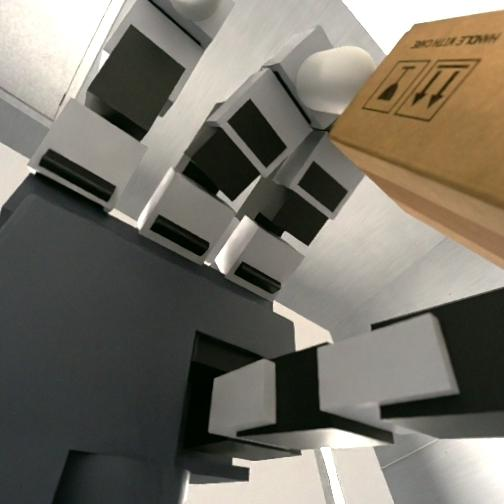

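move:
  base: {"translate_m":0.08}
  speeds: {"translate_m":0.2}

move:
  base: {"rotate_rad":-3.074}
  speeds: {"rotate_rad":0.7}
  cameras: ["all"]

Scene clock: 237.50 s.
move: done
base_odometry: x=-2.302 y=+0.578 heading=-0.531
base_tilt: forward=-0.3 right=+0.0
base_status: done
joint_positions: joint_1_rad=+0.006 joint_2_rad=-0.240 joint_3_rad=+3.135 joint_4_rad=-1.912 joint_5_rad=+0.004 joint_6_rad=-0.191 joint_7_rad=-0.006 hand_index_mcp=-0.039 hand_index_abd=+0.002 hand_index_pip=+0.599 hand_index_dip=-0.720 hand_middle_mcp=-0.045 hand_middle_abd=+0.195 hand_middle_pip=+0.598 hand_middle_dip=-0.717 hand_ring_mcp=+0.268 hand_ring_abd=+0.001 hand_ring_pip=+0.577 hand_ring_dip=-0.721 hand_thumb_cmc=-0.564 hand_thumb_axl=+0.677 hand_thumb_mcp=+0.261 hand_thumb_ipl=+0.196 hand_current_limit=+0.400 hand_speed=-0.800
joint_status: not commanded
hand_state: blocked,goal,blocked,goal,blocked,goal,blocked,goal,goal,goal,goal,goal,goal,goal,blocked,blocked
index_mcp_current_ma: 185
index_abd_current_ma: 0
index_pip_current_ma: 15
index_dip_current_ma: 1
middle_mcp_current_ma: 163
middle_abd_current_ma: -1
middle_pip_current_ma: 15
middle_dip_current_ma: 2
ring_mcp_current_ma: -2
ring_abd_current_ma: 0
ring_pip_current_ma: 0
ring_dip_current_ma: 0
thumb_cmc_current_ma: 1
thumb_axl_current_ma: 0
thumb_mcp_current_ma: 369
thumb_ipl_current_ma: 36
hand_goal_index_mcp: -0.130
hand_goal_index_abd: 0.000
hand_goal_index_pip: 0.576
hand_goal_index_dip: -0.724
hand_goal_middle_mcp: -0.130
hand_goal_middle_abd: 0.200
hand_goal_middle_pip: 0.576
hand_goal_middle_dip: -0.724
hand_goal_ring_mcp: 0.274
hand_goal_ring_abd: 0.000
hand_goal_ring_pip: 0.576
hand_goal_ring_dip: -0.724
hand_goal_thumb_cmc: -0.570
hand_goal_thumb_axl: 0.678
hand_goal_thumb_mcp: 0.150
hand_goal_thumb_ipl: 0.168
motor_effort: joint_1_rad=-1(1) joint_2_rad=-11(13) joint_3_rad=+0(1) joint_4_rad=+18(19) joint_5_rad=+2(2) joint_6_rad=+8(9) joint_7_rad=+0(1)
hand_pose: x=+0.5959 y=+0.0245 z=+0.8903 quat_wxyz=(+0.422, -0.567, +0.568, -0.422) (m; base frame)
hand_target: x=+0.5871 y=+0.0335 z=+0.9029 quat_wxyz=(+0.441, -0.536, +0.607, -0.386) (m; base frame)
hand_status: not commanded
pictures: none

Scene clock: 242.63 s.
move: done
base_odometry: x=-2.302 y=+0.578 heading=+2.679
base_tilt: forward=-0.3 right=+0.1
base_status: done
joint_positions: joint_1_rad=+0.008 joint_2_rad=-0.240 joint_3_rad=+3.135 joint_4_rad=-1.912 joint_5_rad=+0.004 joint_6_rad=-0.191 joint_7_rad=-0.007 hand_index_mcp=-0.039 hand_index_abd=+0.002 hand_index_pip=+0.599 hand_index_dip=-0.720 hand_middle_mcp=-0.046 hand_middle_abd=+0.195 hand_middle_pip=+0.598 hand_middle_dip=-0.717 hand_ring_mcp=+0.268 hand_ring_abd=+0.001 hand_ring_pip=+0.577 hand_ring_dip=-0.721 hand_thumb_cmc=-0.564 hand_thumb_axl=+0.677 hand_thumb_mcp=+0.261 hand_thumb_ipl=+0.196 hand_current_limit=+0.400 hand_speed=-0.800
joint_status: not commanded
hand_state: blocked,goal,blocked,goal,blocked,goal,blocked,goal,goal,goal,goal,goal,goal,goal,blocked,blocked
index_mcp_current_ma: 185
index_abd_current_ma: 0
index_pip_current_ma: 15
index_dip_current_ma: 1
middle_mcp_current_ma: 163
middle_abd_current_ma: -1
middle_pip_current_ma: 15
middle_dip_current_ma: 2
ring_mcp_current_ma: -2
ring_abd_current_ma: 0
ring_pip_current_ma: 0
ring_dip_current_ma: 0
thumb_cmc_current_ma: 2
thumb_axl_current_ma: 0
thumb_mcp_current_ma: 369
thumb_ipl_current_ma: 36
hand_goal_index_mcp: -0.130
hand_goal_index_abd: 0.000
hand_goal_index_pip: 0.576
hand_goal_index_dip: -0.724
hand_goal_middle_mcp: -0.130
hand_goal_middle_abd: 0.200
hand_goal_middle_pip: 0.576
hand_goal_middle_dip: -0.724
hand_goal_ring_mcp: 0.274
hand_goal_ring_abd: 0.000
hand_goal_ring_pip: 0.576
hand_goal_ring_dip: -0.724
hand_goal_thumb_cmc: -0.570
hand_goal_thumb_axl: 0.678
hand_goal_thumb_mcp: 0.150
hand_goal_thumb_ipl: 0.168
motor_effort: joint_1_rad=-1(2) joint_2_rad=-11(12) joint_3_rad=+0(2) joint_4_rad=+18(20) joint_5_rad=+1(2) joint_6_rad=+8(9) joint_7_rad=+0(1)
hand_pose: x=+0.5959 y=+0.0236 z=+0.8903 quat_wxyz=(+0.421, -0.566, +0.569, -0.422) (m; base frame)
hand_target: x=+0.5871 y=+0.0335 z=+0.9029 quat_wxyz=(+0.441, -0.536, +0.607, -0.386) (m; base frame)
hand_status: not commanded
pictures: base_camera, wrist_camera
camera_calibration:
wrist_camera: T_world_to_cam=[[-0.146908, 0.755557, -0.638398, 0.674596], [-0.583646, 0.454863, 0.672649, -0.312072], [0.798608, 0.471416, 0.374155, -0.692928], [0, 0, 0, 1]] pos_world=[0.470342, -0.0410885, 0.899838]

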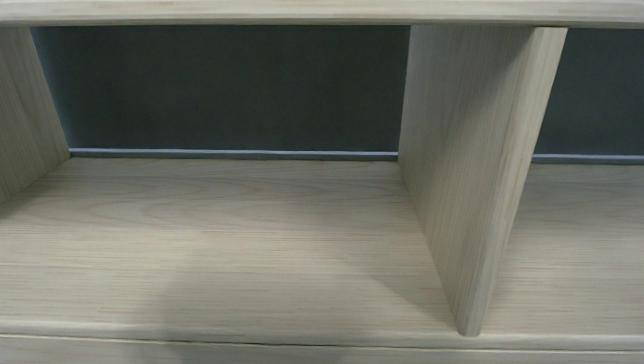

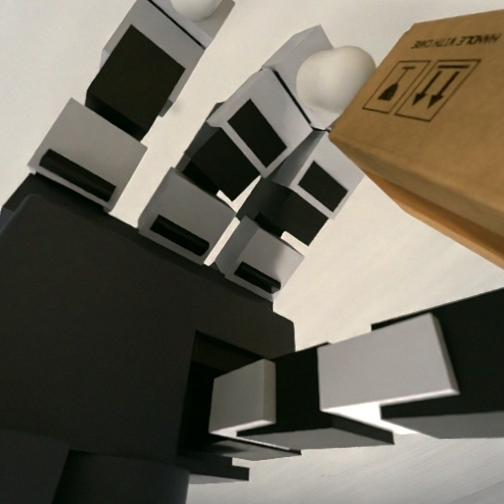

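move:
  base: {"translate_m":0.06}
  speeds: {"translate_m":0.2}
  joints: {"joint_2_rad":0.17,"joint_4_rad":-2.238,"joint_6_rad":0.45}
  min_time_s: 2.5
  cameras: ["all"]

Scene clock: 251.20 s.
move: done
base_odometry: x=-2.356 y=+0.605 heading=+2.678
base_tilt: forward=-0.2 right=+0.0
base_status: done
joint_positions: joint_1_rad=+0.008 joint_2_rad=+0.159 joint_3_rad=+3.135 joint_4_rad=-2.216 joint_5_rad=+0.004 joint_6_rad=+0.363 joint_7_rad=-0.007 hand_index_mcp=-0.039 hand_index_abd=+0.002 hand_index_pip=+0.599 hand_index_dip=-0.720 hand_middle_mcp=-0.046 hand_middle_abd=+0.195 hand_middle_pip=+0.598 hand_middle_dip=-0.717 hand_ring_mcp=+0.268 hand_ring_abd=+0.001 hand_ring_pip=+0.577 hand_ring_dip=-0.721 hand_thumb_cmc=-0.564 hand_thumb_axl=+0.677 hand_thumb_mcp=+0.261 hand_thumb_ipl=+0.196 hand_current_limit=+0.400 hand_speed=-0.800
joint_status: all done
hand_state: blocked,goal,blocked,goal,blocked,goal,blocked,goal,goal,goal,goal,goal,goal,goal,blocked,blocked
index_mcp_current_ma: 184
index_abd_current_ma: 0
index_pip_current_ma: 15
index_dip_current_ma: 1
middle_mcp_current_ma: 161
middle_abd_current_ma: -1
middle_pip_current_ma: 15
middle_dip_current_ma: 2
ring_mcp_current_ma: -2
ring_abd_current_ma: 0
ring_pip_current_ma: 0
ring_dip_current_ma: 0
thumb_cmc_current_ma: 2
thumb_axl_current_ma: 0
thumb_mcp_current_ma: 369
thumb_ipl_current_ma: 36
hand_goal_index_mcp: -0.130
hand_goal_index_abd: 0.000
hand_goal_index_pip: 0.576
hand_goal_index_dip: -0.724
hand_goal_middle_mcp: -0.130
hand_goal_middle_abd: 0.200
hand_goal_middle_pip: 0.576
hand_goal_middle_dip: -0.724
hand_goal_ring_mcp: 0.274
hand_goal_ring_abd: 0.000
hand_goal_ring_pip: 0.576
hand_goal_ring_dip: -0.724
hand_goal_thumb_cmc: -0.570
hand_goal_thumb_axl: 0.678
hand_goal_thumb_mcp: 0.150
hand_goal_thumb_ipl: 0.168
motor_effort: joint_1_rad=+0(1) joint_2_rad=-18(20) joint_3_rad=+0(1) joint_4_rad=+12(20) joint_5_rad=+2(2) joint_6_rad=+8(9) joint_7_rad=+0(1)
hand_pose: x=+0.6398 y=+0.0238 z=+0.6653 quat_wxyz=(+0.379, -0.596, +0.599, -0.377) (m; base frame)
hand_target: x=+0.6497 y=+0.0220 z=+0.6732 quat_wxyz=(+0.409, -0.543, +0.628, -0.379) (m; base frame)
hand_status: not commanded
pictures: base_camera, wrist_camera
camera_calibration:
wrist_camera: T_world_to_cam=[[-0.241015, 0.757593, -0.606601, 0.57616], [-0.478268, 0.45115, 0.753474, -0.256289], [0.844495, 0.471716, 0.253598, -0.593094], [0, 0, 0, 1]] pos_world=[0.517154, -0.0410974, 0.693014]

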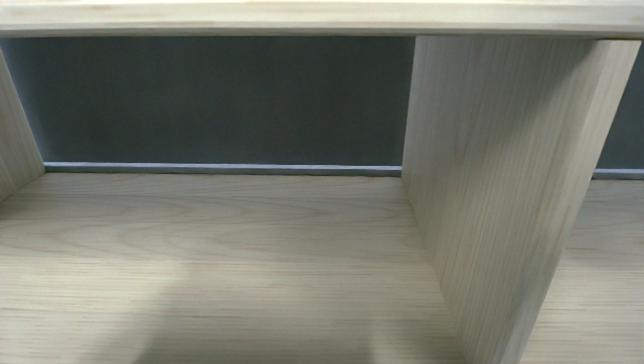

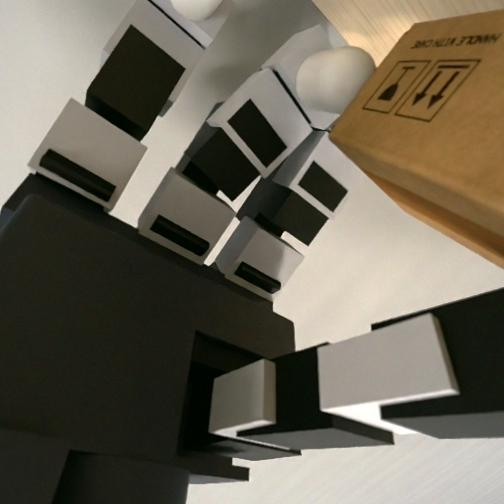

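move:
  joints: {"joint_2_rad":0.203,"joint_4_rad":-2.268,"joint_6_rad":0.515}
  min_time_s: 1

move:
  joints: {"joint_2_rad":0.223,"joint_4_rad":-2.286,"joint_6_rad":0.554}
  min_time_s: 1
  cameras: ["wrist_camera"]

Scene clock: 256.07 s.
move: done
base_odometry: x=-2.356 y=+0.605 heading=+2.678
base_tilt: forward=-0.3 right=+0.0
base_status: not commanded
joint_positions: joint_1_rad=+0.008 joint_2_rad=+0.186 joint_3_rad=+3.135 joint_4_rad=-2.244 joint_5_rad=+0.004 joint_6_rad=+0.427 joint_7_rad=-0.007 hand_index_mcp=-0.039 hand_index_abd=+0.002 hand_index_pip=+0.599 hand_index_dip=-0.720 hand_middle_mcp=-0.046 hand_middle_abd=+0.195 hand_middle_pip=+0.598 hand_middle_dip=-0.717 hand_ring_mcp=+0.268 hand_ring_abd=+0.001 hand_ring_pip=+0.577 hand_ring_dip=-0.721 hand_thumb_cmc=-0.564 hand_thumb_axl=+0.677 hand_thumb_mcp=+0.261 hand_thumb_ipl=+0.196 hand_current_limit=+0.400 hand_speed=-0.800
joint_status: all done
hand_state: blocked,goal,blocked,goal,blocked,goal,blocked,goal,goal,goal,goal,goal,goal,goal,blocked,blocked
index_mcp_current_ma: 184
index_abd_current_ma: 0
index_pip_current_ma: 15
index_dip_current_ma: 1
middle_mcp_current_ma: 161
middle_abd_current_ma: -1
middle_pip_current_ma: 15
middle_dip_current_ma: 2
ring_mcp_current_ma: -2
ring_abd_current_ma: 0
ring_pip_current_ma: 0
ring_dip_current_ma: 0
thumb_cmc_current_ma: 2
thumb_axl_current_ma: 0
thumb_mcp_current_ma: 369
thumb_ipl_current_ma: 36
hand_goal_index_mcp: -0.130
hand_goal_index_abd: 0.000
hand_goal_index_pip: 0.576
hand_goal_index_dip: -0.724
hand_goal_middle_mcp: -0.130
hand_goal_middle_abd: 0.200
hand_goal_middle_pip: 0.576
hand_goal_middle_dip: -0.724
hand_goal_ring_mcp: 0.274
hand_goal_ring_abd: 0.000
hand_goal_ring_pip: 0.576
hand_goal_ring_dip: -0.724
hand_goal_thumb_cmc: -0.570
hand_goal_thumb_axl: 0.678
hand_goal_thumb_mcp: 0.150
hand_goal_thumb_ipl: 0.168
motor_effort: joint_1_rad=-1(1) joint_2_rad=-19(20) joint_3_rad=+0(0) joint_4_rad=+14(15) joint_5_rad=+1(2) joint_6_rad=+8(9) joint_7_rad=+0(1)
hand_pose: x=+0.6404 y=+0.0239 z=+0.6544 quat_wxyz=(+0.383, -0.594, +0.597, -0.380) (m; base frame)
hand_target: x=+0.6487 y=+0.0210 z=+0.6582 quat_wxyz=(+0.409, -0.542, +0.628, -0.381) (m; base frame)
hand_status: not commanded
pictures: none

Scene clock: 257.37 s.
move: done
base_odometry: x=-2.356 y=+0.605 heading=+2.678
base_tilt: forward=-0.3 right=+0.0
base_status: not commanded
joint_positions: joint_1_rad=+0.008 joint_2_rad=+0.205 joint_3_rad=+3.135 joint_4_rad=-2.261 joint_5_rad=+0.004 joint_6_rad=+0.466 joint_7_rad=-0.007 hand_index_mcp=-0.039 hand_index_abd=+0.002 hand_index_pip=+0.599 hand_index_dip=-0.720 hand_middle_mcp=-0.046 hand_middle_abd=+0.195 hand_middle_pip=+0.598 hand_middle_dip=-0.717 hand_ring_mcp=+0.268 hand_ring_abd=+0.001 hand_ring_pip=+0.577 hand_ring_dip=-0.721 hand_thumb_cmc=-0.564 hand_thumb_axl=+0.677 hand_thumb_mcp=+0.261 hand_thumb_ipl=+0.196 hand_current_limit=+0.400 hand_speed=-0.800
joint_status: all done
hand_state: blocked,goal,blocked,goal,blocked,goal,blocked,goal,goal,goal,goal,goal,goal,goal,blocked,blocked
index_mcp_current_ma: 184
index_abd_current_ma: 0
index_pip_current_ma: 15
index_dip_current_ma: 1
middle_mcp_current_ma: 161
middle_abd_current_ma: -1
middle_pip_current_ma: 15
middle_dip_current_ma: 2
ring_mcp_current_ma: -2
ring_abd_current_ma: 0
ring_pip_current_ma: 0
ring_dip_current_ma: 0
thumb_cmc_current_ma: 2
thumb_axl_current_ma: 0
thumb_mcp_current_ma: 369
thumb_ipl_current_ma: 36
hand_goal_index_mcp: -0.130
hand_goal_index_abd: 0.000
hand_goal_index_pip: 0.576
hand_goal_index_dip: -0.724
hand_goal_middle_mcp: -0.130
hand_goal_middle_abd: 0.200
hand_goal_middle_pip: 0.576
hand_goal_middle_dip: -0.724
hand_goal_ring_mcp: 0.274
hand_goal_ring_abd: 0.000
hand_goal_ring_pip: 0.576
hand_goal_ring_dip: -0.724
hand_goal_thumb_cmc: -0.570
hand_goal_thumb_axl: 0.678
hand_goal_thumb_mcp: 0.150
hand_goal_thumb_ipl: 0.168
motor_effort: joint_1_rad=-1(1) joint_2_rad=-19(20) joint_3_rad=+0(0) joint_4_rad=+13(15) joint_5_rad=+2(2) joint_6_rad=+8(9) joint_7_rad=+0(1)
hand_pose: x=+0.6399 y=+0.0240 z=+0.6460 quat_wxyz=(+0.383, -0.593, +0.596, -0.381) (m; base frame)
hand_target: x=+0.6476 y=+0.0204 z=+0.6494 quat_wxyz=(+0.408, -0.542, +0.627, -0.382) (m; base frame)
hand_status: not commanded
pictures: wrist_camera
camera_calibration:
wrist_camera: T_world_to_cam=[[-0.233464, 0.757856, -0.60922, 0.561267], [-0.487836, 0.450688, 0.747593, -0.231866], [0.841136, 0.471736, 0.26449, -0.59326], [0, 0, 0, 1]] pos_world=[0.516935, -0.0409984, 0.672189]

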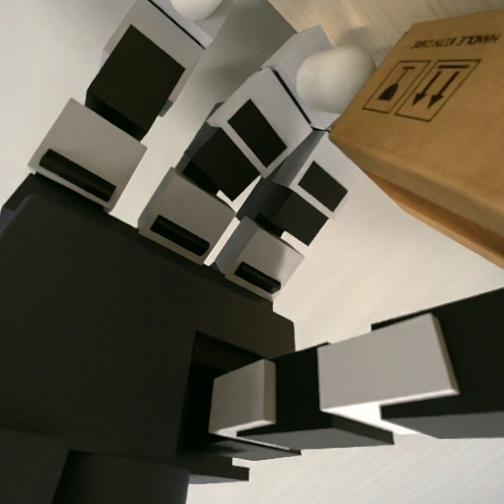

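move:
  joints: {"joint_2_rad":0.237,"joint_4_rad":-2.298,"joint_6_rad":0.581}
  min_time_s: 1

move:
  joints: {"joint_2_rad":0.249,"joint_4_rad":-2.309,"joint_6_rad":0.604}
  min_time_s: 1
  cameras: ["wrist_camera"]

Scene clock: 261.80 s.
move: done
base_odometry: x=-2.356 y=+0.605 heading=+2.678
base_tilt: forward=-0.2 right=+0.0
base_status: not commanded
joint_positions: joint_1_rad=+0.008 joint_2_rad=+0.218 joint_3_rad=+3.135 joint_4_rad=-2.273 joint_5_rad=+0.004 joint_6_rad=+0.493 joint_7_rad=-0.007 hand_index_mcp=-0.039 hand_index_abd=+0.002 hand_index_pip=+0.599 hand_index_dip=-0.720 hand_middle_mcp=-0.046 hand_middle_abd=+0.195 hand_middle_pip=+0.598 hand_middle_dip=-0.717 hand_ring_mcp=+0.268 hand_ring_abd=+0.001 hand_ring_pip=+0.577 hand_ring_dip=-0.721 hand_thumb_cmc=-0.564 hand_thumb_axl=+0.677 hand_thumb_mcp=+0.261 hand_thumb_ipl=+0.196 hand_current_limit=+0.400 hand_speed=-0.800
joint_status: all done
hand_state: blocked,goal,blocked,goal,blocked,goal,blocked,goal,goal,goal,goal,goal,goal,goal,blocked,blocked
index_mcp_current_ma: 184
index_abd_current_ma: 0
index_pip_current_ma: 15
index_dip_current_ma: 1
middle_mcp_current_ma: 161
middle_abd_current_ma: -1
middle_pip_current_ma: 15
middle_dip_current_ma: 2
ring_mcp_current_ma: -2
ring_abd_current_ma: 0
ring_pip_current_ma: 0
ring_dip_current_ma: 0
thumb_cmc_current_ma: 2
thumb_axl_current_ma: 0
thumb_mcp_current_ma: 369
thumb_ipl_current_ma: 36
hand_goal_index_mcp: -0.130
hand_goal_index_abd: 0.000
hand_goal_index_pip: 0.576
hand_goal_index_dip: -0.724
hand_goal_middle_mcp: -0.130
hand_goal_middle_abd: 0.200
hand_goal_middle_pip: 0.576
hand_goal_middle_dip: -0.724
hand_goal_ring_mcp: 0.274
hand_goal_ring_abd: 0.000
hand_goal_ring_pip: 0.576
hand_goal_ring_dip: -0.724
hand_goal_thumb_cmc: -0.570
hand_goal_thumb_axl: 0.678
hand_goal_thumb_mcp: 0.150
hand_goal_thumb_ipl: 0.168
motor_effort: joint_1_rad=-1(1) joint_2_rad=-19(20) joint_3_rad=+0(1) joint_4_rad=+12(14) joint_5_rad=+2(2) joint_6_rad=+8(9) joint_7_rad=+0(1)
hand_pose: x=+0.6395 y=+0.0240 z=+0.6402 quat_wxyz=(+0.384, -0.593, +0.596, -0.381) (m; base frame)
hand_target: x=+0.6469 y=+0.0200 z=+0.6436 quat_wxyz=(+0.408, -0.542, +0.627, -0.382) (m; base frame)
hand_status: not commanded
pictures: none

Scene clock: 263.10 s.
move: done
base_odometry: x=-2.356 y=+0.605 heading=+2.678
base_tilt: forward=-0.3 right=+0.0
base_status: not commanded
joint_positions: joint_1_rad=+0.008 joint_2_rad=+0.225 joint_3_rad=+3.135 joint_4_rad=-2.281 joint_5_rad=+0.004 joint_6_rad=+0.520 joint_7_rad=-0.007 hand_index_mcp=-0.039 hand_index_abd=+0.002 hand_index_pip=+0.599 hand_index_dip=-0.720 hand_middle_mcp=-0.046 hand_middle_abd=+0.195 hand_middle_pip=+0.599 hand_middle_dip=-0.716 hand_ring_mcp=+0.268 hand_ring_abd=+0.001 hand_ring_pip=+0.577 hand_ring_dip=-0.721 hand_thumb_cmc=-0.564 hand_thumb_axl=+0.677 hand_thumb_mcp=+0.261 hand_thumb_ipl=+0.196 hand_current_limit=+0.400 hand_speed=-0.800
joint_status: all done
hand_state: blocked,goal,blocked,goal,blocked,goal,blocked,goal,goal,goal,goal,goal,goal,goal,blocked,blocked
index_mcp_current_ma: 184
index_abd_current_ma: 0
index_pip_current_ma: 15
index_dip_current_ma: 1
middle_mcp_current_ma: 161
middle_abd_current_ma: -1
middle_pip_current_ma: 15
middle_dip_current_ma: 2
ring_mcp_current_ma: -2
ring_abd_current_ma: 0
ring_pip_current_ma: 0
ring_dip_current_ma: 0
thumb_cmc_current_ma: 2
thumb_axl_current_ma: 0
thumb_mcp_current_ma: 369
thumb_ipl_current_ma: 36
hand_goal_index_mcp: -0.130
hand_goal_index_abd: 0.000
hand_goal_index_pip: 0.576
hand_goal_index_dip: -0.724
hand_goal_middle_mcp: -0.130
hand_goal_middle_abd: 0.200
hand_goal_middle_pip: 0.576
hand_goal_middle_dip: -0.724
hand_goal_ring_mcp: 0.274
hand_goal_ring_abd: 0.000
hand_goal_ring_pip: 0.576
hand_goal_ring_dip: -0.724
hand_goal_thumb_cmc: -0.570
hand_goal_thumb_axl: 0.678
hand_goal_thumb_mcp: 0.150
hand_goal_thumb_ipl: 0.168
motor_effort: joint_1_rad=-1(1) joint_2_rad=-19(20) joint_3_rad=+0(0) joint_4_rad=+12(14) joint_5_rad=+2(2) joint_6_rad=+7(9) joint_7_rad=+1(1)
hand_pose: x=+0.6411 y=+0.0240 z=+0.6399 quat_wxyz=(+0.388, -0.591, +0.594, -0.385) (m; base frame)
hand_target: x=+0.6458 y=+0.0197 z=+0.6382 quat_wxyz=(+0.408, -0.542, +0.627, -0.383) (m; base frame)
hand_status: not commanded
pictures: wrist_camera
camera_calibration:
wrist_camera: T_world_to_cam=[[-0.224955, 0.758111, -0.612097, 0.554198], [-0.498173, 0.450397, 0.740923, -0.215863], [0.837388, 0.471604, 0.276351, -0.59779], [0, 0, 0, 1]] pos_world=[0.517715, -0.040999, 0.664361]

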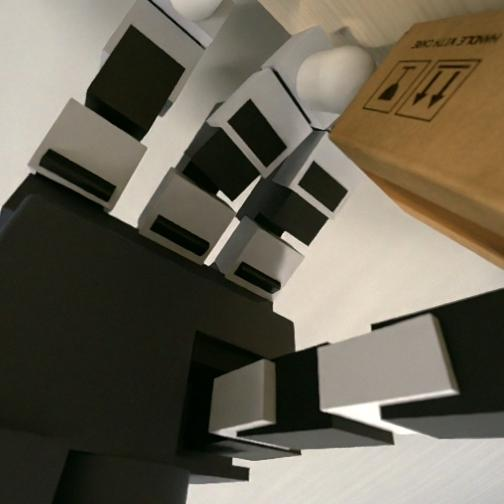

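move:
  joints: {"hand_index_mcp":0.06,"hand_middle_mcp":0.06,"hand_thumb_mcp":0.30}

move:
  joints: {"hand_index_mcp":0.274,"hand_middle_mcp":0.274,"hand_thumb_mcp":0.393}
  cameras: ["wrist_camera"]

Scene clock: 266.93 s.
move: done
base_odometry: x=-2.356 y=+0.605 heading=+2.678
base_tilt: forward=-0.2 right=+0.0
base_status: not commanded
joint_positions: joint_1_rad=+0.008 joint_2_rad=+0.229 joint_3_rad=+3.135 joint_4_rad=-2.283 joint_5_rad=+0.004 joint_6_rad=+0.520 joint_7_rad=-0.007 hand_index_mcp=+0.051 hand_index_abd=+0.002 hand_index_pip=+0.578 hand_index_dip=-0.721 hand_middle_mcp=+0.052 hand_middle_abd=+0.195 hand_middle_pip=+0.578 hand_middle_dip=-0.720 hand_ring_mcp=+0.268 hand_ring_abd=+0.001 hand_ring_pip=+0.577 hand_ring_dip=-0.721 hand_thumb_cmc=-0.568 hand_thumb_axl=+0.677 hand_thumb_mcp=+0.293 hand_thumb_ipl=+0.170 hand_current_limit=+0.400 hand_speed=-0.800
joint_status: all done
hand_state: goal,goal,goal,goal,goal,goal,goal,goal,goal,goal,goal,goal,goal,goal,goal,goal
index_mcp_current_ma: -3
index_abd_current_ma: 0
index_pip_current_ma: 0
index_dip_current_ma: 1
middle_mcp_current_ma: -3
middle_abd_current_ma: -1
middle_pip_current_ma: 0
middle_dip_current_ma: 1
ring_mcp_current_ma: -2
ring_abd_current_ma: 0
ring_pip_current_ma: 0
ring_dip_current_ma: 0
thumb_cmc_current_ma: 0
thumb_axl_current_ma: 0
thumb_mcp_current_ma: -3
thumb_ipl_current_ma: 0
hand_goal_index_mcp: 0.060
hand_goal_index_abd: 0.000
hand_goal_index_pip: 0.576
hand_goal_index_dip: -0.724
hand_goal_middle_mcp: 0.060
hand_goal_middle_abd: 0.200
hand_goal_middle_pip: 0.576
hand_goal_middle_dip: -0.724
hand_goal_ring_mcp: 0.274
hand_goal_ring_abd: 0.000
hand_goal_ring_pip: 0.576
hand_goal_ring_dip: -0.724
hand_goal_thumb_cmc: -0.570
hand_goal_thumb_axl: 0.678
hand_goal_thumb_mcp: 0.300
hand_goal_thumb_ipl: 0.168
motor_effort: joint_1_rad=-1(1) joint_2_rad=-19(20) joint_3_rad=+0(0) joint_4_rad=+12(13) joint_5_rad=+2(2) joint_6_rad=+8(8) joint_7_rad=+0(1)
hand_pose: x=+0.6401 y=+0.0240 z=+0.6372 quat_wxyz=(+0.386, -0.592, +0.595, -0.383) (m; base frame)
hand_target: x=+0.6458 y=+0.0197 z=+0.6382 quat_wxyz=(+0.408, -0.542, +0.627, -0.383) (m; base frame)
hand_status: not commanded
pictures: none

Scene clock: 267.67 s.
move: done
base_odometry: x=-2.356 y=+0.605 heading=+2.678
base_tilt: forward=-0.3 right=+0.0
base_status: not commanded
joint_positions: joint_1_rad=+0.008 joint_2_rad=+0.229 joint_3_rad=+3.135 joint_4_rad=-2.283 joint_5_rad=+0.004 joint_6_rad=+0.520 joint_7_rad=-0.007 hand_index_mcp=+0.261 hand_index_abd=+0.002 hand_index_pip=+0.578 hand_index_dip=-0.721 hand_middle_mcp=+0.262 hand_middle_abd=+0.195 hand_middle_pip=+0.578 hand_middle_dip=-0.720 hand_ring_mcp=+0.268 hand_ring_abd=+0.001 hand_ring_pip=+0.577 hand_ring_dip=-0.721 hand_thumb_cmc=-0.568 hand_thumb_axl=+0.677 hand_thumb_mcp=+0.386 hand_thumb_ipl=+0.170 hand_current_limit=+0.400 hand_speed=-0.800
joint_status: all done
hand_state: goal,goal,goal,goal,goal,goal,goal,goal,goal,goal,goal,goal,goal,goal,goal,goal
index_mcp_current_ma: -6
index_abd_current_ma: 0
index_pip_current_ma: 0
index_dip_current_ma: 0
middle_mcp_current_ma: -6
middle_abd_current_ma: -1
middle_pip_current_ma: 0
middle_dip_current_ma: 1
ring_mcp_current_ma: -2
ring_abd_current_ma: 0
ring_pip_current_ma: 0
ring_dip_current_ma: 0
thumb_cmc_current_ma: 0
thumb_axl_current_ma: 0
thumb_mcp_current_ma: -4
thumb_ipl_current_ma: 0
hand_goal_index_mcp: 0.274
hand_goal_index_abd: 0.000
hand_goal_index_pip: 0.576
hand_goal_index_dip: -0.724
hand_goal_middle_mcp: 0.274
hand_goal_middle_abd: 0.200
hand_goal_middle_pip: 0.576
hand_goal_middle_dip: -0.724
hand_goal_ring_mcp: 0.274
hand_goal_ring_abd: 0.000
hand_goal_ring_pip: 0.576
hand_goal_ring_dip: -0.724
hand_goal_thumb_cmc: -0.570
hand_goal_thumb_axl: 0.678
hand_goal_thumb_mcp: 0.394
hand_goal_thumb_ipl: 0.168
motor_effort: joint_1_rad=+0(1) joint_2_rad=-19(20) joint_3_rad=+0(0) joint_4_rad=+13(13) joint_5_rad=+2(2) joint_6_rad=+8(8) joint_7_rad=+0(1)
hand_pose: x=+0.6401 y=+0.0240 z=+0.6372 quat_wxyz=(+0.386, -0.592, +0.595, -0.383) (m; base frame)
hand_target: x=+0.6458 y=+0.0197 z=+0.6382 quat_wxyz=(+0.408, -0.542, +0.627, -0.383) (m; base frame)
hand_status: not commanded
pictures: wrist_camera
camera_calibration:
wrist_camera: T_world_to_cam=[[-0.228322, 0.758201, -0.610737, 0.553561], [-0.49414, 0.450256, 0.743704, -0.21869], [0.838865, 0.471593, 0.271854, -0.594251], [0, 0, 0, 1]] pos_world=[0.516823, -0.0409993, 0.662271]

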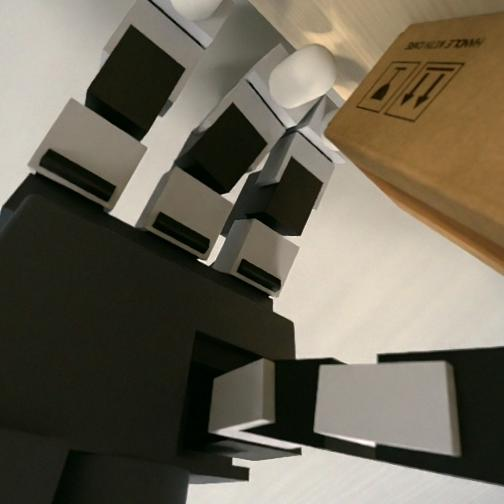

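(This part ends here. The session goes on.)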